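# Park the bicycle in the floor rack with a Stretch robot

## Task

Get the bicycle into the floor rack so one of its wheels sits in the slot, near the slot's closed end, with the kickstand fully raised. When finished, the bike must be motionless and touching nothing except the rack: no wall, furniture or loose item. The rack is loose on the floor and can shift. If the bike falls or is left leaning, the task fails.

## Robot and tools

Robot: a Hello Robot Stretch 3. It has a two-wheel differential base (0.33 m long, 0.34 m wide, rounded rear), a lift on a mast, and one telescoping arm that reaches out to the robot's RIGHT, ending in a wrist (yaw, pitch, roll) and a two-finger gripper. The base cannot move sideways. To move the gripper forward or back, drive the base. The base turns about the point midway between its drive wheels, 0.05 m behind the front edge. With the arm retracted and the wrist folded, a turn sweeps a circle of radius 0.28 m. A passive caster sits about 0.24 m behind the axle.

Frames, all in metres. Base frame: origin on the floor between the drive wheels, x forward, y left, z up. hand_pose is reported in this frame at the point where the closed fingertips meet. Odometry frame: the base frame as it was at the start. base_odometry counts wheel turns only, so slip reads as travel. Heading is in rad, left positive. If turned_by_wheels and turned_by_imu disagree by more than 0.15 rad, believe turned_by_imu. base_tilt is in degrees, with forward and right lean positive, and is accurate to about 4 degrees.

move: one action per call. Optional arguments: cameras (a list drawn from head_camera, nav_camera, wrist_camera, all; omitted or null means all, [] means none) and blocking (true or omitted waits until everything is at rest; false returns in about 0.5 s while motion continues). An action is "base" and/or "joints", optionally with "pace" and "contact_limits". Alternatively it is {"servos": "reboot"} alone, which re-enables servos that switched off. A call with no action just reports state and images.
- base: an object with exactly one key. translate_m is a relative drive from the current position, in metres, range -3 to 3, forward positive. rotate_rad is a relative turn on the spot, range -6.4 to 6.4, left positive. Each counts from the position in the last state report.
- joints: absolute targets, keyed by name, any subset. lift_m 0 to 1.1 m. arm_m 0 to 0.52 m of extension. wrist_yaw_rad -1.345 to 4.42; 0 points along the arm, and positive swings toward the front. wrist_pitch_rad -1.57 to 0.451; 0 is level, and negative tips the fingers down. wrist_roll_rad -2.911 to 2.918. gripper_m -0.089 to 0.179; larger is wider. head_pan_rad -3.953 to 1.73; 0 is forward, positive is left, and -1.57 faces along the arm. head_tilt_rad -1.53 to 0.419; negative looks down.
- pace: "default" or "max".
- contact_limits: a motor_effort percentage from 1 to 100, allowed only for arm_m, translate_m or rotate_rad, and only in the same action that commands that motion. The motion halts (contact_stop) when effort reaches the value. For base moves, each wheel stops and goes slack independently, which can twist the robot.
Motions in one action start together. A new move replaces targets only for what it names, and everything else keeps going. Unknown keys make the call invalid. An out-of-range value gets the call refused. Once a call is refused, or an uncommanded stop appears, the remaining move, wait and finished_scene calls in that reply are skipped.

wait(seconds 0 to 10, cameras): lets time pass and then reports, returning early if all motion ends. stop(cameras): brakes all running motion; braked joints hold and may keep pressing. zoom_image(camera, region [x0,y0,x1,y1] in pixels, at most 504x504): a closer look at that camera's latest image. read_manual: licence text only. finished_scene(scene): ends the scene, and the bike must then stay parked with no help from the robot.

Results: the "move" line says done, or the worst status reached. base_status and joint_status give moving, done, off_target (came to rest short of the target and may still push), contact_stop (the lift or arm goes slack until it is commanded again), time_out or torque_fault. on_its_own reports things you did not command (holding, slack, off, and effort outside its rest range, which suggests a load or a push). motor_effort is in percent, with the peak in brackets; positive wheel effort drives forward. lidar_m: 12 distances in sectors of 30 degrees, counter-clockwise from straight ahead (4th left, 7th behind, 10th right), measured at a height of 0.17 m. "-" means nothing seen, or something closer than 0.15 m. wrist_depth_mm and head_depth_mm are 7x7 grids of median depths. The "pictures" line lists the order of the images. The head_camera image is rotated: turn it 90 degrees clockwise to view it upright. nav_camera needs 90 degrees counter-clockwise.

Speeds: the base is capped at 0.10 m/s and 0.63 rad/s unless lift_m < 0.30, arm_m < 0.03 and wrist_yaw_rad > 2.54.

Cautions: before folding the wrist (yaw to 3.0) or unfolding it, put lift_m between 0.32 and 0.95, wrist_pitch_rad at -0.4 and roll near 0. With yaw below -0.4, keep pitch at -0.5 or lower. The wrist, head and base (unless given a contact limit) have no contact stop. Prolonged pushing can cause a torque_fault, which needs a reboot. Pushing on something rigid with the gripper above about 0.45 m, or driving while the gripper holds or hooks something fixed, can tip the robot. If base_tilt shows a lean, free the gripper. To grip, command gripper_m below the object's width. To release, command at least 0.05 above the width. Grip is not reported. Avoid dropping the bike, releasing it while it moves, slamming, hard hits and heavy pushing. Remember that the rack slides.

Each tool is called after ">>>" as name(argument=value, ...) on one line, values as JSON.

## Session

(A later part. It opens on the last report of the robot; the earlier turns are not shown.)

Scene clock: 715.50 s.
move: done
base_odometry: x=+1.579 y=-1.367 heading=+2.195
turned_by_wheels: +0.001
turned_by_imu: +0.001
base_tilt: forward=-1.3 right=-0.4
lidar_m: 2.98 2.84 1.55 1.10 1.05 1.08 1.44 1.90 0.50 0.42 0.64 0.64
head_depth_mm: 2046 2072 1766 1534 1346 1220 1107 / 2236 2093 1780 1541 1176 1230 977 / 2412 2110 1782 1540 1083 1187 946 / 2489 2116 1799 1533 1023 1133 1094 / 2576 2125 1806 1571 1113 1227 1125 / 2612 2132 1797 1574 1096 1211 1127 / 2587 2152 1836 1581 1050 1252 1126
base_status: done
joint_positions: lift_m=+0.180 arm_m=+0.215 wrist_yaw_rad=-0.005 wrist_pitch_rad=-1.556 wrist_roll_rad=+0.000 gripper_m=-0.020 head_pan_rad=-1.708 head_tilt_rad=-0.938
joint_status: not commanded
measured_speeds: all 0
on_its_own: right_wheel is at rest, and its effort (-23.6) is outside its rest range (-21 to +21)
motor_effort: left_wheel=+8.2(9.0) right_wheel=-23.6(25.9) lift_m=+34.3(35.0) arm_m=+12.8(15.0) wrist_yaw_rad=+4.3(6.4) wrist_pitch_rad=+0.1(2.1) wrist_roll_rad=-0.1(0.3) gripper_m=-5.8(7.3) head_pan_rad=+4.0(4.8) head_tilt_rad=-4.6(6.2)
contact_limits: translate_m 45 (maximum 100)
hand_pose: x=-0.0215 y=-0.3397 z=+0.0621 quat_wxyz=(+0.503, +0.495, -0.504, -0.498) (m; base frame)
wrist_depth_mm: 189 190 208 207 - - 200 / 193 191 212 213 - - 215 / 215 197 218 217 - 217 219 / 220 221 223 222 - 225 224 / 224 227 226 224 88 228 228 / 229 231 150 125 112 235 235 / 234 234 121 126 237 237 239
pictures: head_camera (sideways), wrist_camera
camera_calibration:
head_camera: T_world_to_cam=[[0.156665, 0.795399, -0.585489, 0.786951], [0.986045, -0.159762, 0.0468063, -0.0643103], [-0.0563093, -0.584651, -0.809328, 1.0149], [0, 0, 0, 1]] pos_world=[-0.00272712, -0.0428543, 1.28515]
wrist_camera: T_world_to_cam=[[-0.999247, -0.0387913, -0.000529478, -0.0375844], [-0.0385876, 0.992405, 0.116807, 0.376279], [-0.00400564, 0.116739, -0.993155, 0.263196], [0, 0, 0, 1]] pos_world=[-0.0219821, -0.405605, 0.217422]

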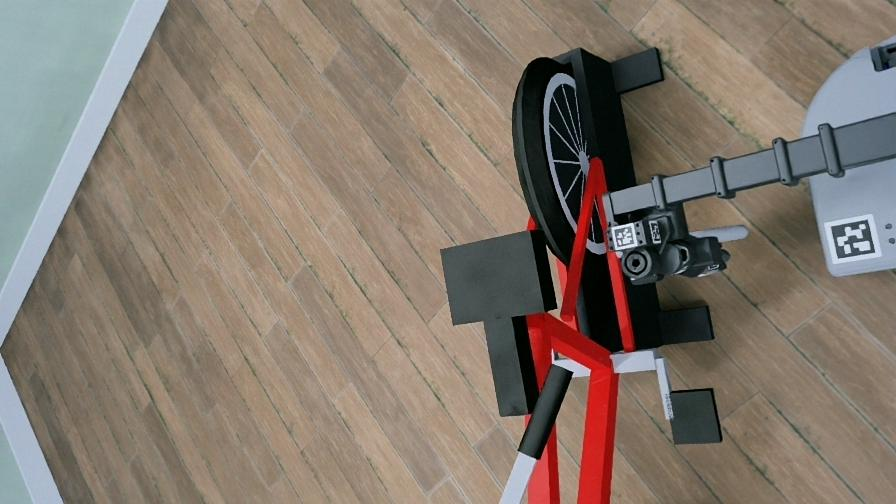

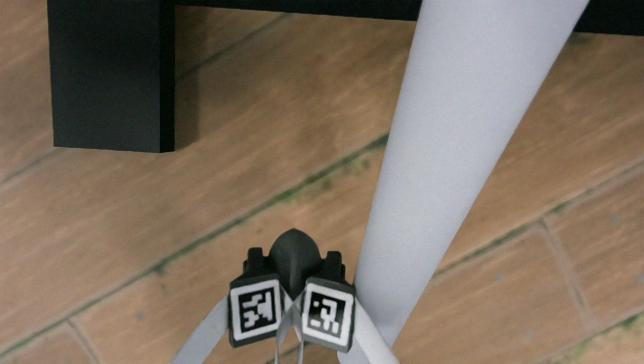

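>>> move(base={"translate_m": -0.05}, contact_limits={"translate_m": 45}, cameras=["head_camera","wrist_camera"])

>>> zoom_image(camera="head_camera", region=[560, 120, 800, 360])

Scene clock: 727.37 s.
move: done
base_odometry: x=+1.609 y=-1.408 heading=+2.195
turned_by_wheels: +0.001
turned_by_imu: +0.001
base_tilt: forward=-1.3 right=-0.5
lidar_m: 3.00 2.88 1.51 1.07 1.03 1.05 1.40 1.85 0.50 0.41 0.72 0.68
head_depth_mm: 1987 2071 1774 1540 1372 1230 1114 / 2168 2099 1768 1550 1222 1231 976 / 2335 2091 1785 1552 1084 1185 944 / 2473 2102 1784 1555 1050 1144 1099 / 2608 2120 1810 1579 965 1223 1120 / 2620 2124 1809 1568 995 1224 1126 / 2598 2136 1818 1573 1054 1219 1128
base_status: done
joint_positions: lift_m=+0.180 arm_m=+0.215 wrist_yaw_rad=-0.006 wrist_pitch_rad=-1.556 wrist_roll_rad=+0.000 gripper_m=-0.020 head_pan_rad=-1.708 head_tilt_rad=-0.938
joint_status: not commanded
measured_speeds: all 0
motor_effort: left_wheel=+5.3(6.8) right_wheel=-16.7(27.1) lift_m=+15.2(35.4) arm_m=+8.9(10.9) wrist_yaw_rad=+5.8(5.8) wrist_pitch_rad=+0.1(0.4) wrist_roll_rad=+0.1(0.3) gripper_m=-6.7(7.3) head_pan_rad=+3.8(4.6) head_tilt_rad=-5.5(6.0)
contact_limits: translate_m 45 (maximum 100)
hand_pose: x=-0.0215 y=-0.3397 z=+0.0622 quat_wxyz=(+0.502, +0.495, -0.505, -0.498) (m; base frame)
wrist_depth_mm: 189 206 - - 209 207 196 / 193 211 - - 214 213 217 / 197 217 216 - 218 218 221 / 219 220 221 69 220 224 224 / 223 226 226 84 101 227 229 / 228 231 229 129 106 234 236 / 235 235 123 237 120 240 239
pictures: head_camera (sideways), wrist_camera
camera_calibration:
head_camera: T_world_to_cam=[[0.156632, 0.795459, -0.585416, 0.786857], [0.986053, -0.159717, 0.0468041, -0.0643076], [-0.0562698, -0.584582, -0.809381, 1.01496], [0, 0, 0, 1]] pos_world=[-0.00272474, -0.0428533, 1.28514]
wrist_camera: T_world_to_cam=[[-0.999286, -0.0377779, -0.000529009, -0.0372205], [-0.0375811, 0.992445, 0.116797, 0.376315], [-0.00388732, 0.116733, -0.993156, 0.263224], [0, 0, 0, 1]] pos_world=[-0.0220284, -0.405605, 0.21745]

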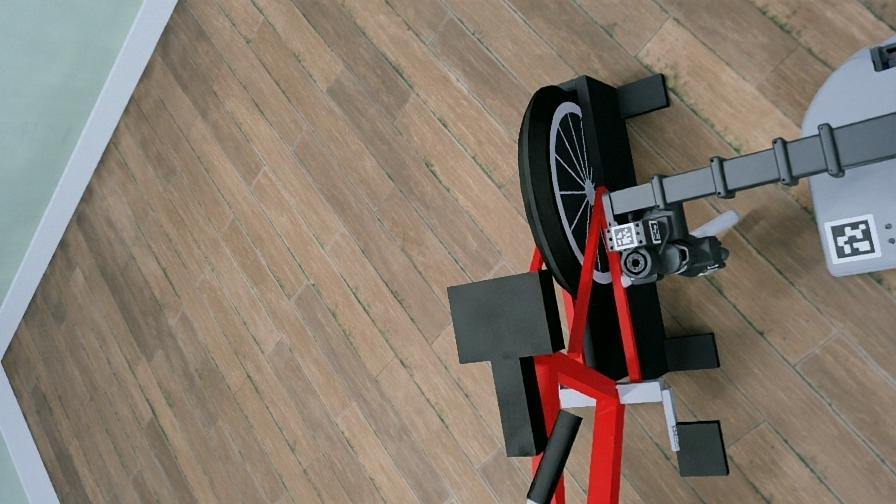

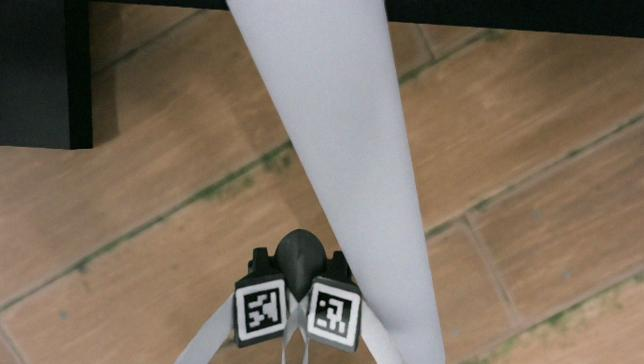

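Scaled by 2.100 from the camera's 896x504 image, which has a finer 1280x720 frame.

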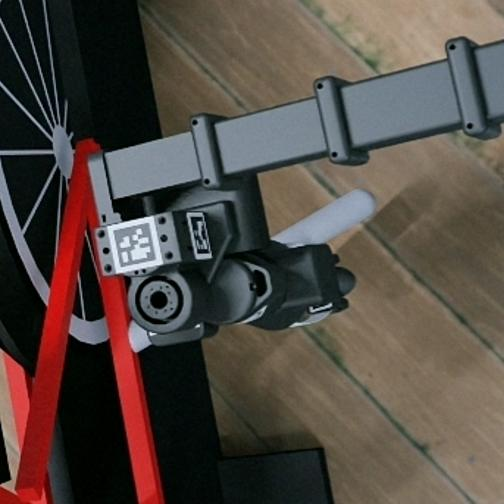

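>>> move(joints={"lift_m": 0.19, "arm_m": 0.205}, base={"translate_m": -0.06}, contact_limits={"translate_m": 45}, cameras=["head_camera","wrist_camera"])

>>> zoom_image(camera="head_camera", region=[560, 120, 800, 360])

Scene clock: 732.67 s.
move: done
base_odometry: x=+1.644 y=-1.457 heading=+2.195
turned_by_wheels: +0.000
turned_by_imu: +0.000
base_tilt: forward=-1.3 right=-0.5
lidar_m: 3.06 2.93 1.46 1.04 0.99 1.02 1.36 1.80 0.50 0.41 0.78 0.72
head_depth_mm: 1945 2012 1769 1534 1365 1223 1113 / 2106 2084 1774 1547 1349 1230 963 / 2329 2099 1785 1556 1120 940 943 / 2464 2107 1794 1565 1057 1031 1092 / 2582 2118 1813 1570 1052 1218 1127 / 2621 2117 1816 1578 1002 1220 1138 / 2606 2147 1821 1579 900 1217 1129
base_status: done
joint_positions: lift_m=+0.190 arm_m=+0.205 wrist_yaw_rad=-0.003 wrist_pitch_rad=-1.556 wrist_roll_rad=+0.000 gripper_m=-0.020 head_pan_rad=-1.708 head_tilt_rad=-0.938
joint_status: all done
measured_speeds: all 0
motor_effort: left_wheel=+0.3(4.2) right_wheel=-6.4(19.2) lift_m=+18.2(34.9) arm_m=-7.0(18.1) wrist_yaw_rad=+3.2(5.2) wrist_pitch_rad=-0.1(0.3) wrist_roll_rad=-0.2(0.4) gripper_m=-6.9(7.5) head_pan_rad=+3.8(4.7) head_tilt_rad=-5.0(5.9)
contact_limits: translate_m 45 (maximum 100)
hand_pose: x=-0.0216 y=-0.3297 z=+0.0722 quat_wxyz=(+0.503, +0.496, -0.504, -0.497) (m; base frame)
wrist_depth_mm: - 62 215 219 220 219 221 / 221 66 73 222 223 223 226 / 224 225 - 225 227 231 230 / 230 231 230 - 232 235 234 / 233 234 235 97 236 240 243 / 240 240 238 130 123 245 245 / 242 244 121 127 250 251 250
pictures: head_camera (sideways), wrist_camera
camera_calibration:
head_camera: T_world_to_cam=[[0.156603, 0.795476, -0.5854, 0.786836], [0.986059, -0.15968, 0.0468037, -0.064307], [-0.0562451, -0.584568, -0.809393, 1.01498], [0, 0, 0, 1]] pos_world=[-0.00272305, -0.0428533, 1.28514]
wrist_camera: T_world_to_cam=[[-0.999188, -0.0402886, -0.000526287, -0.0377172], [-0.0400748, 0.992359, 0.116691, 0.36515], [-0.00417904, 0.116617, -0.993168, 0.271956], [0, 0, 0, 1]] pos_world=[-0.0219168, -0.395594, 0.227469]

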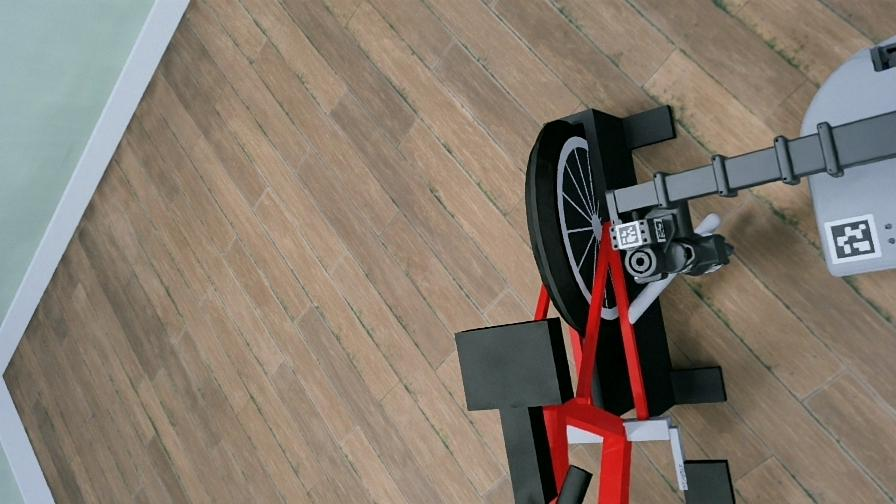

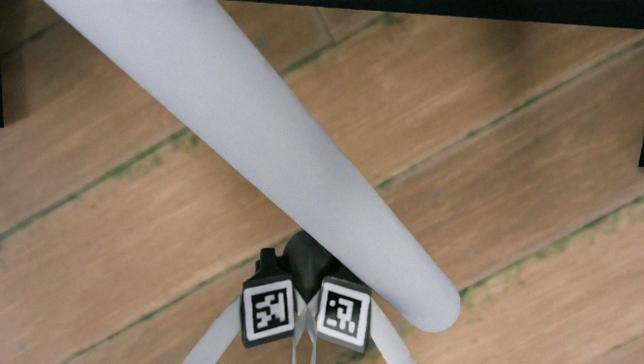

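Scaled by 2.100 from the camera's 896x504 image, which has a finer 1280x720 frame.

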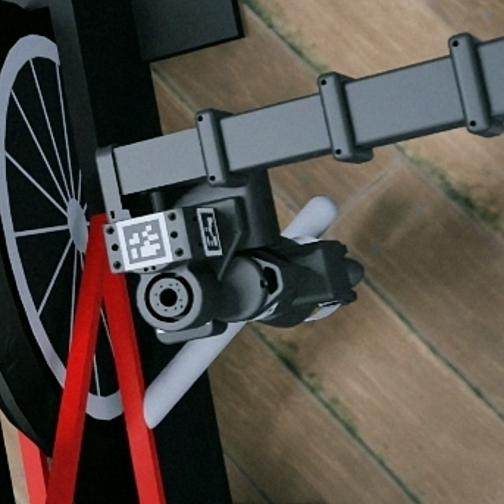

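>>> move(joints={"lift_m": 0.205, "arm_m": 0.22}, base={"translate_m": -0.05}, contact_limits={"translate_m": 45}, cameras=["head_camera","wrist_camera"])

>>> zoom_image(camera="head_camera", region=[560, 120, 800, 360])

Scene clock: 737.27 s.
move: done
base_odometry: x=+1.673 y=-1.497 heading=+2.195
turned_by_wheels: +0.000
turned_by_imu: +0.000
base_tilt: forward=-1.3 right=-0.4
lidar_m: 3.11 2.97 1.43 1.01 0.97 0.99 1.32 1.76 0.51 0.49 0.53 0.76
head_depth_mm: 1893 2041 1758 1546 1365 1220 1122 / 2063 2092 1783 1553 1375 1231 962 / 2262 2102 1783 1535 1125 856 943 / 2401 2105 1797 1564 1018 1192 1098 / 2581 2120 1791 1561 1112 1228 1128 / 2591 2118 1812 1577 916 1219 1128 / 2588 2133 1809 1587 938 1216 1132
base_status: done
joint_positions: lift_m=+0.205 arm_m=+0.220 wrist_yaw_rad=-0.002 wrist_pitch_rad=-1.556 wrist_roll_rad=+0.000 gripper_m=-0.020 head_pan_rad=-1.708 head_tilt_rad=-0.938
joint_status: all done
measured_speeds: all 0
motor_effort: left_wheel=+0.6(4.3) right_wheel=-4.1(8.6) lift_m=+33.2(37.7) arm_m=+15.7(24.2) wrist_yaw_rad=+2.7(3.9) wrist_pitch_rad=+0.2(0.3) wrist_roll_rad=-0.3(0.4) gripper_m=-6.1(7.4) head_pan_rad=+4.5(4.5) head_tilt_rad=-5.8(6.0)
contact_limits: translate_m 45 (maximum 100)
hand_pose: x=-0.0216 y=-0.3447 z=+0.0871 quat_wxyz=(+0.503, +0.496, -0.504, -0.497) (m; base frame)
wrist_depth_mm: 229 229 223 210 200 190 182 / 236 235 237 236 238 239 222 / 240 240 241 242 243 245 226 / 242 243 244 245 248 250 231 / 248 250 251 252 254 256 257 / 255 255 254 134 260 261 263 / 261 260 121 128 265 268 266
pictures: head_camera (sideways), wrist_camera
camera_calibration:
head_camera: T_world_to_cam=[[0.156596, 0.795478, -0.5854, 0.786836], [0.98606, -0.15967, 0.0468037, -0.064307], [-0.0562394, -0.584569, -0.809393, 1.01498], [0, 0, 0, 1]] pos_world=[-0.00272263, -0.0428534, 1.28514]
wrist_camera: T_world_to_cam=[[-0.999155, -0.041102, -0.000522163, -0.038612], [-0.0408825, 0.992338, 0.116597, 0.378316], [-0.0042742, 0.11652, -0.993179, 0.288544], [0, 0, 0, 1]] pos_world=[-0.0218796, -0.410625, 0.242446]

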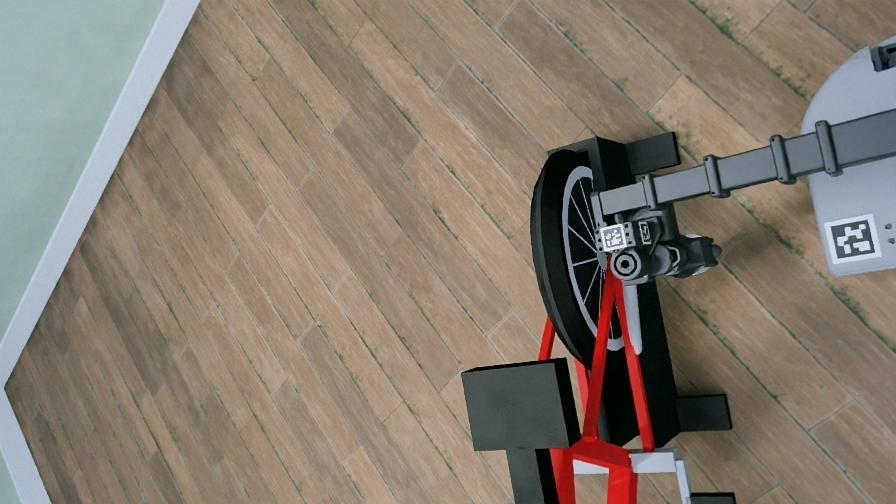

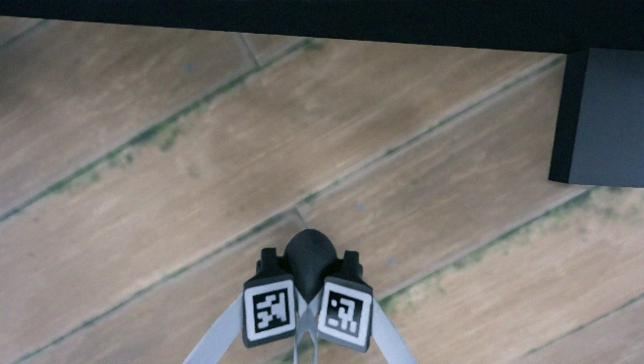

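Scaled by 2.100 from the camera's 896x504 image, which has a finer 1280x720 frame.

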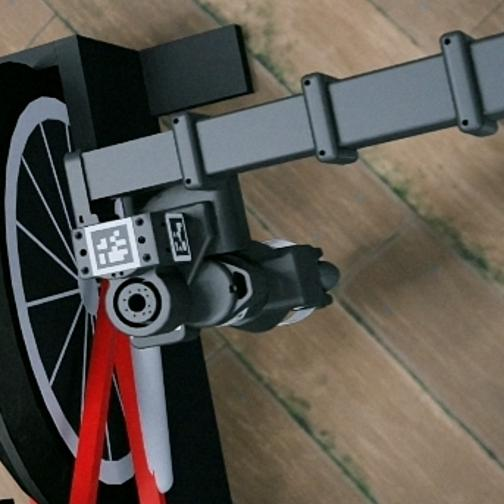

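>>> move(joints={"arm_m": 0.1}, cameras=[])

>>> move(joints={"arm_m": 0.0, "lift_m": 0.45, "head_pan_rad": -1.8}, cameras=["head_camera"])

>>> zoom_image(camera="head_camera", region=[500, 80, 800, 380])

>>> move(joints={"wrist_pitch_rad": -0.5, "lift_m": 0.3}, cameras=[])

>>> move(joints={"lift_m": 0.14}, cameras=["all"])

Scene clock: 744.97 s.
move: done
base_odometry: x=+1.673 y=-1.497 heading=+2.195
turned_by_wheels: +0.000
turned_by_imu: +0.000
base_tilt: forward=-1.3 right=-0.4
lidar_m: 3.11 2.98 1.42 1.01 0.97 0.99 1.33 1.76 0.51 0.49 0.53 0.76
head_depth_mm: 1882 2025 1765 1545 1366 1224 1120 / 2056 2094 1783 1537 1374 1235 976 / 2276 2102 1787 1564 1188 867 954 / 2431 2102 1799 1553 1111 1204 985 / 2601 2117 1805 1558 1108 1220 1127 / 2567 2155 1818 1574 916 1211 1131 / 2618 2140 1813 1585 941 1210 1130
base_status: not commanded
joint_positions: lift_m=+0.205 arm_m=+0.100 wrist_yaw_rad=-0.001 wrist_pitch_rad=-1.555 wrist_roll_rad=+0.000 gripper_m=-0.020 head_pan_rad=-1.708 head_tilt_rad=-0.938
joint_status: all done
measured_speeds: all 0
motor_effort: left_wheel=+0.0(0.9) right_wheel=-4.0(4.2) lift_m=+33.0(33.9) arm_m=-14.6(23.1) wrist_yaw_rad=-0.3(2.6) wrist_pitch_rad=+0.1(0.3) wrist_roll_rad=-0.3(0.3) gripper_m=-6.3(7.3) head_pan_rad=+3.7(4.8) head_tilt_rad=-5.7(6.0)
contact_limits: translate_m 45 (maximum 100)
hand_pose: x=-0.0216 y=-0.2248 z=+0.0871 quat_wxyz=(+0.504, +0.496, -0.504, -0.497) (m; base frame)
wrist_depth_mm: 230 232 232 232 235 235 235 / 233 237 237 237 239 241 240 / 239 241 240 241 242 245 244 / 244 246 245 247 251 249 251 / 251 249 253 252 256 255 256 / 255 255 255 134 259 261 263 / 261 263 121 128 195 211 265
pictures: none
No camera images: "cameras" was empty.

Scene clock: 748.03 s.
move: done
base_odometry: x=+1.673 y=-1.497 heading=+2.195
turned_by_wheels: +0.000
turned_by_imu: +0.000
base_tilt: forward=-1.3 right=-0.5
lidar_m: 3.11 2.97 1.42 1.01 0.97 0.99 1.32 1.76 0.50 0.49 0.52 0.76
head_depth_mm: 1812 1987 1757 1548 1365 1227 1112 / 1957 2073 1772 1554 1375 1233 528 / 2116 2116 1784 1566 1298 1239 599 / 2328 2118 1794 1563 1111 1236 669 / 2451 2120 1788 1569 1085 1225 1128 / 2572 2127 1794 1568 1017 1205 1130 / 2577 2153 1823 1588 836 1198 1134
base_status: not commanded
joint_positions: lift_m=+0.450 arm_m=+0.000 wrist_yaw_rad=-0.001 wrist_pitch_rad=-1.549 wrist_roll_rad=+0.000 gripper_m=-0.020 head_pan_rad=-1.792 head_tilt_rad=-0.938
joint_status: all done
measured_speeds: all 0
motor_effort: left_wheel=+0.8(0.9) right_wheel=-4.0(4.3) lift_m=+33.2(38.7) arm_m=-14.4(22.0) wrist_yaw_rad=+0.3(2.3) wrist_pitch_rad=-1.4(18.1) wrist_roll_rad=-0.3(0.4) gripper_m=-6.2(7.1) head_pan_rad=-3.9(5.8) head_tilt_rad=-5.0(6.0)
contact_limits: translate_m 45 (maximum 100)
hand_pose: x=-0.0216 y=-0.1264 z=+0.3320 quat_wxyz=(+0.505, +0.494, -0.505, -0.495) (m; base frame)
wrist_depth_mm: 465 472 469 468 475 480 482 / 467 474 480 476 483 481 491 / 489 482 489 487 502 491 504 / 489 498 495 335 336 501 502 / 505 498 505 344 341 348 525 / 519 517 127 134 350 360 536 / 520 522 121 126 354 414 534
pictures: head_camera (sideways)
camera_calibration:
head_camera: T_world_to_cam=[[0.222688, 0.779571, -0.585388, 0.786418], [0.969218, -0.241716, 0.0468034, -0.0642039], [-0.105011, -0.577791, -0.809401, 1.01529], [0, 0, 0, 1]] pos_world=[-0.0062816, -0.0419634, 1.28514]

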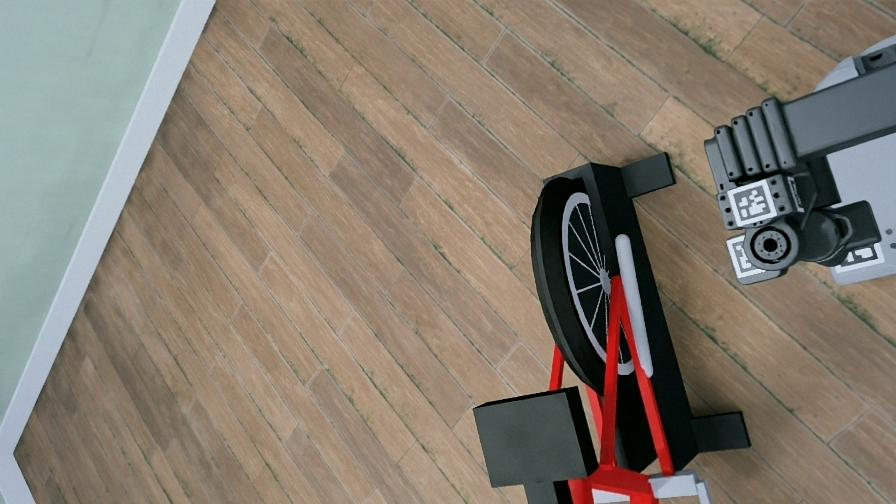

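Scaled by 1.680 from the camera's 896x504 image, which has a finer 1280x720 frame.

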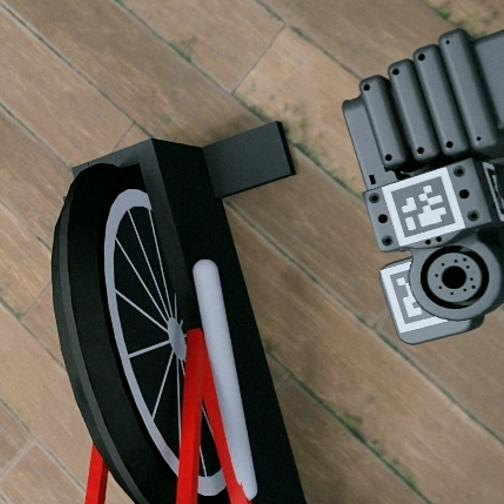

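Scene clock: 750.23 s.
move: done
base_odometry: x=+1.673 y=-1.497 heading=+2.195
turned_by_wheels: +0.000
turned_by_imu: +0.000
base_tilt: forward=-1.4 right=-0.5
lidar_m: 3.11 2.98 1.42 1.01 0.97 0.99 1.33 1.76 0.51 0.49 0.53 0.76
head_depth_mm: 1814 1977 1764 1545 1368 1226 1114 / 1932 2089 1769 1564 1368 1228 952 / 2105 2091 1793 1552 1298 1233 683 / 2298 2107 1803 1565 1109 1187 944 / 2447 2121 1798 1578 1090 1229 1125 / 2593 2124 1818 1584 1022 1210 1129 / 2596 2154 1839 1574 839 1206 1134
base_status: not commanded
joint_positions: lift_m=+0.300 arm_m=+0.000 wrist_yaw_rad=-0.001 wrist_pitch_rad=-0.520 wrist_roll_rad=+0.000 gripper_m=-0.020 head_pan_rad=-1.792 head_tilt_rad=-0.938
joint_status: all done
measured_speeds: all 0
motor_effort: left_wheel=+0.6(0.8) right_wheel=-4.1(4.3) lift_m=+18.7(30.6) arm_m=-13.9(15.5) wrist_yaw_rad=+0.6(2.2) wrist_pitch_rad=+3.6(4.5) wrist_roll_rad=-0.2(0.4) gripper_m=-6.2(7.2) head_pan_rad=-3.2(4.4) head_tilt_rad=-5.2(6.2)
contact_limits: translate_m 45 (maximum 100)
hand_pose: x=-0.0217 y=-0.3554 z=+0.2906 quat_wxyz=(+0.684, +0.182, -0.683, -0.182) (m; base frame)
wrist_depth_mm: 194 - 232 220 218 - - / - 216 238 237 226 243 - / 402 304 252 261 259 265 945 / 414 326 301 287 294 295 737 / 337 307 303 296 343 349 602 / 381 375 127 134 365 357 522 / 416 413 121 128 406 434 455
pictures: none
No camera images: "cameras" was empty.

Scene clock: 752.53 s.
move: done
base_odometry: x=+1.673 y=-1.497 heading=+2.195
turned_by_wheels: +0.000
turned_by_imu: +0.000
base_tilt: forward=-1.3 right=-0.5
lidar_m: 3.11 2.97 1.42 1.01 0.97 0.99 1.32 1.76 0.51 0.49 0.53 0.76
head_depth_mm: 1826 1986 1773 1551 1373 1229 1114 / 1959 2069 1781 1554 1372 1226 977 / 2121 2071 1786 1571 1296 1241 824 / 2317 2102 1789 1555 1118 1243 945 / 2434 2127 1792 1572 1085 1220 1126 / 2586 2134 1806 1570 1021 1215 1129 / 2616 2163 1816 1569 837 1199 1136
base_status: not commanded
joint_positions: lift_m=+0.140 arm_m=+0.000 wrist_yaw_rad=-0.001 wrist_pitch_rad=-0.519 wrist_roll_rad=+0.000 gripper_m=-0.020 head_pan_rad=-1.792 head_tilt_rad=-0.938
joint_status: all done
measured_speeds: all 0
motor_effort: left_wheel=+0.1(1.0) right_wheel=-4.1(4.2) lift_m=+18.8(24.7) arm_m=-13.5(15.0) wrist_yaw_rad=+0.0(1.7) wrist_pitch_rad=+3.3(3.8) wrist_roll_rad=-0.3(0.4) gripper_m=-6.5(7.3) head_pan_rad=-3.3(4.5) head_tilt_rad=-5.4(6.1)
contact_limits: translate_m 45 (maximum 100)
hand_pose: x=-0.0217 y=-0.3555 z=+0.1307 quat_wxyz=(+0.684, +0.181, -0.683, -0.182) (m; base frame)
wrist_depth_mm: 209 210 214 209 218 217 216 / 243 205 196 191 187 240 284 / 253 249 250 247 246 246 246 / 283 282 283 279 278 273 277 / 308 321 317 311 312 311 373 / 293 298 295 134 313 306 325 / 260 262 122 129 270 271 273
pictures: head_camera (sideways), nav_camera (sideways), wrist_camera
camera_calibration:
head_camera: T_world_to_cam=[[0.22269, 0.77957, -0.585388, 0.786418], [0.969217, -0.241718, 0.0468034, -0.0642039], [-0.105013, -0.577791, -0.809401, 1.01529], [0, 0, 0, 1]] pos_world=[-0.00628168, -0.0419634, 1.28514]
nav_camera: T_world_to_cam=[[-0.173411, -0.790589, 0.58728, -0.719289], [-0.981991, 0.184199, -0.0419941, 0.113205], [-0.0749765, -0.583986, -0.808294, 1.00835], [0, 0, 0, 1]] pos_world=[0.0620364, -0.000650222, 1.24222]
wrist_camera: T_world_to_cam=[[-0.999046, -0.0223962, 0.0374836, -0.0374833], [-0.0433888, 0.605536, -0.794635, 0.365452], [-0.00490086, -0.795503, -0.60593, -0.041797], [0, 0, 0, 1]] pos_world=[-0.0217959, -0.255384, 0.26648]

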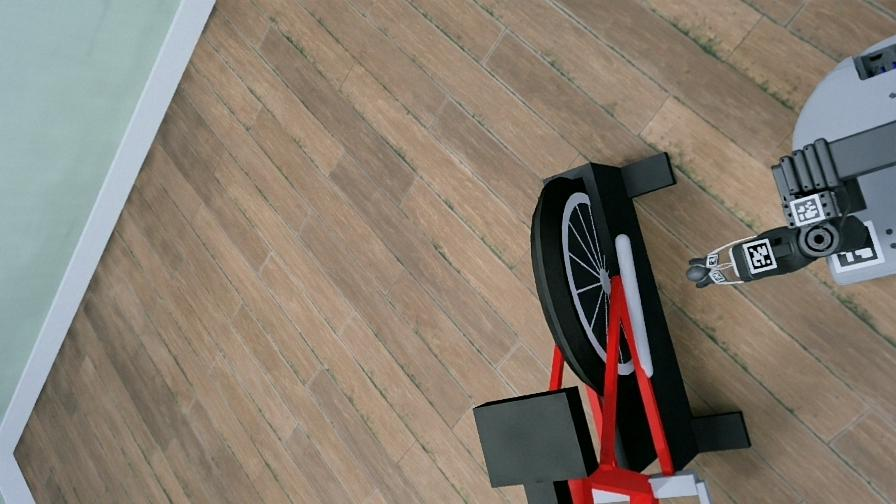

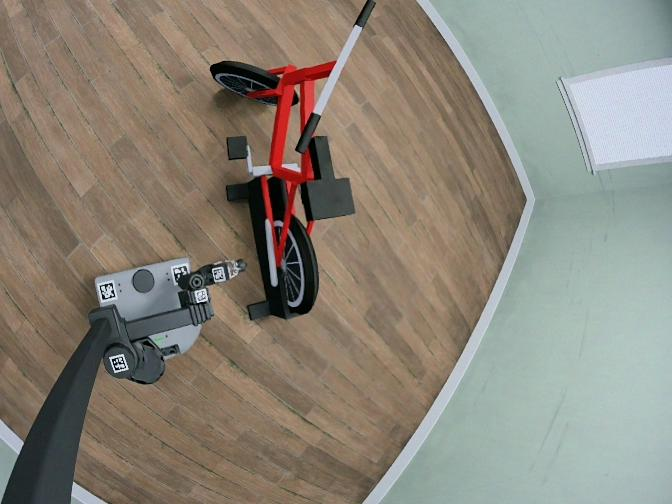

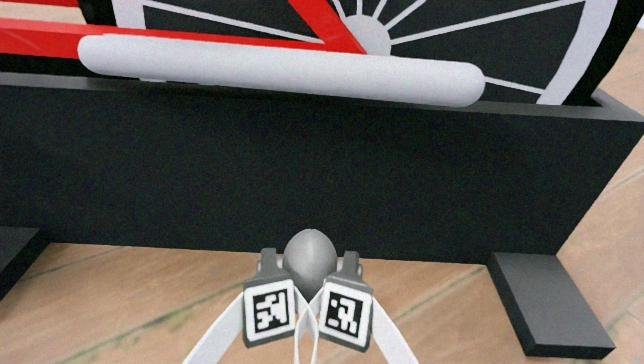

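>>> zoom_image(camera="head_camera", region=[520, 140, 680, 260])

>>> zoom_image(camera="wrist_camera", region=[440, 0, 644, 140])

Scaled by 3.150 from the camera's 896x504 image, which has a finer 1280x720 frame.

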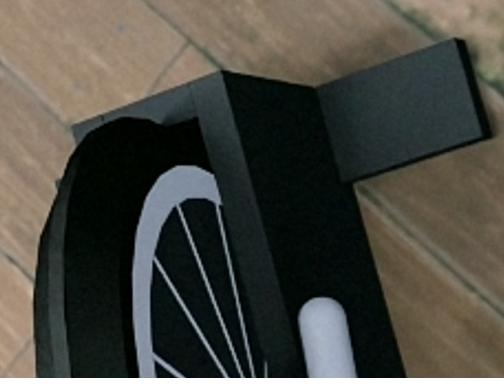

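Scaled by 2.471.

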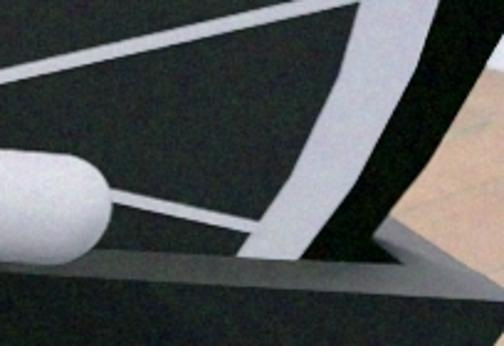

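>>> finished_scene(scene=2)

The scene is finished: the task was done.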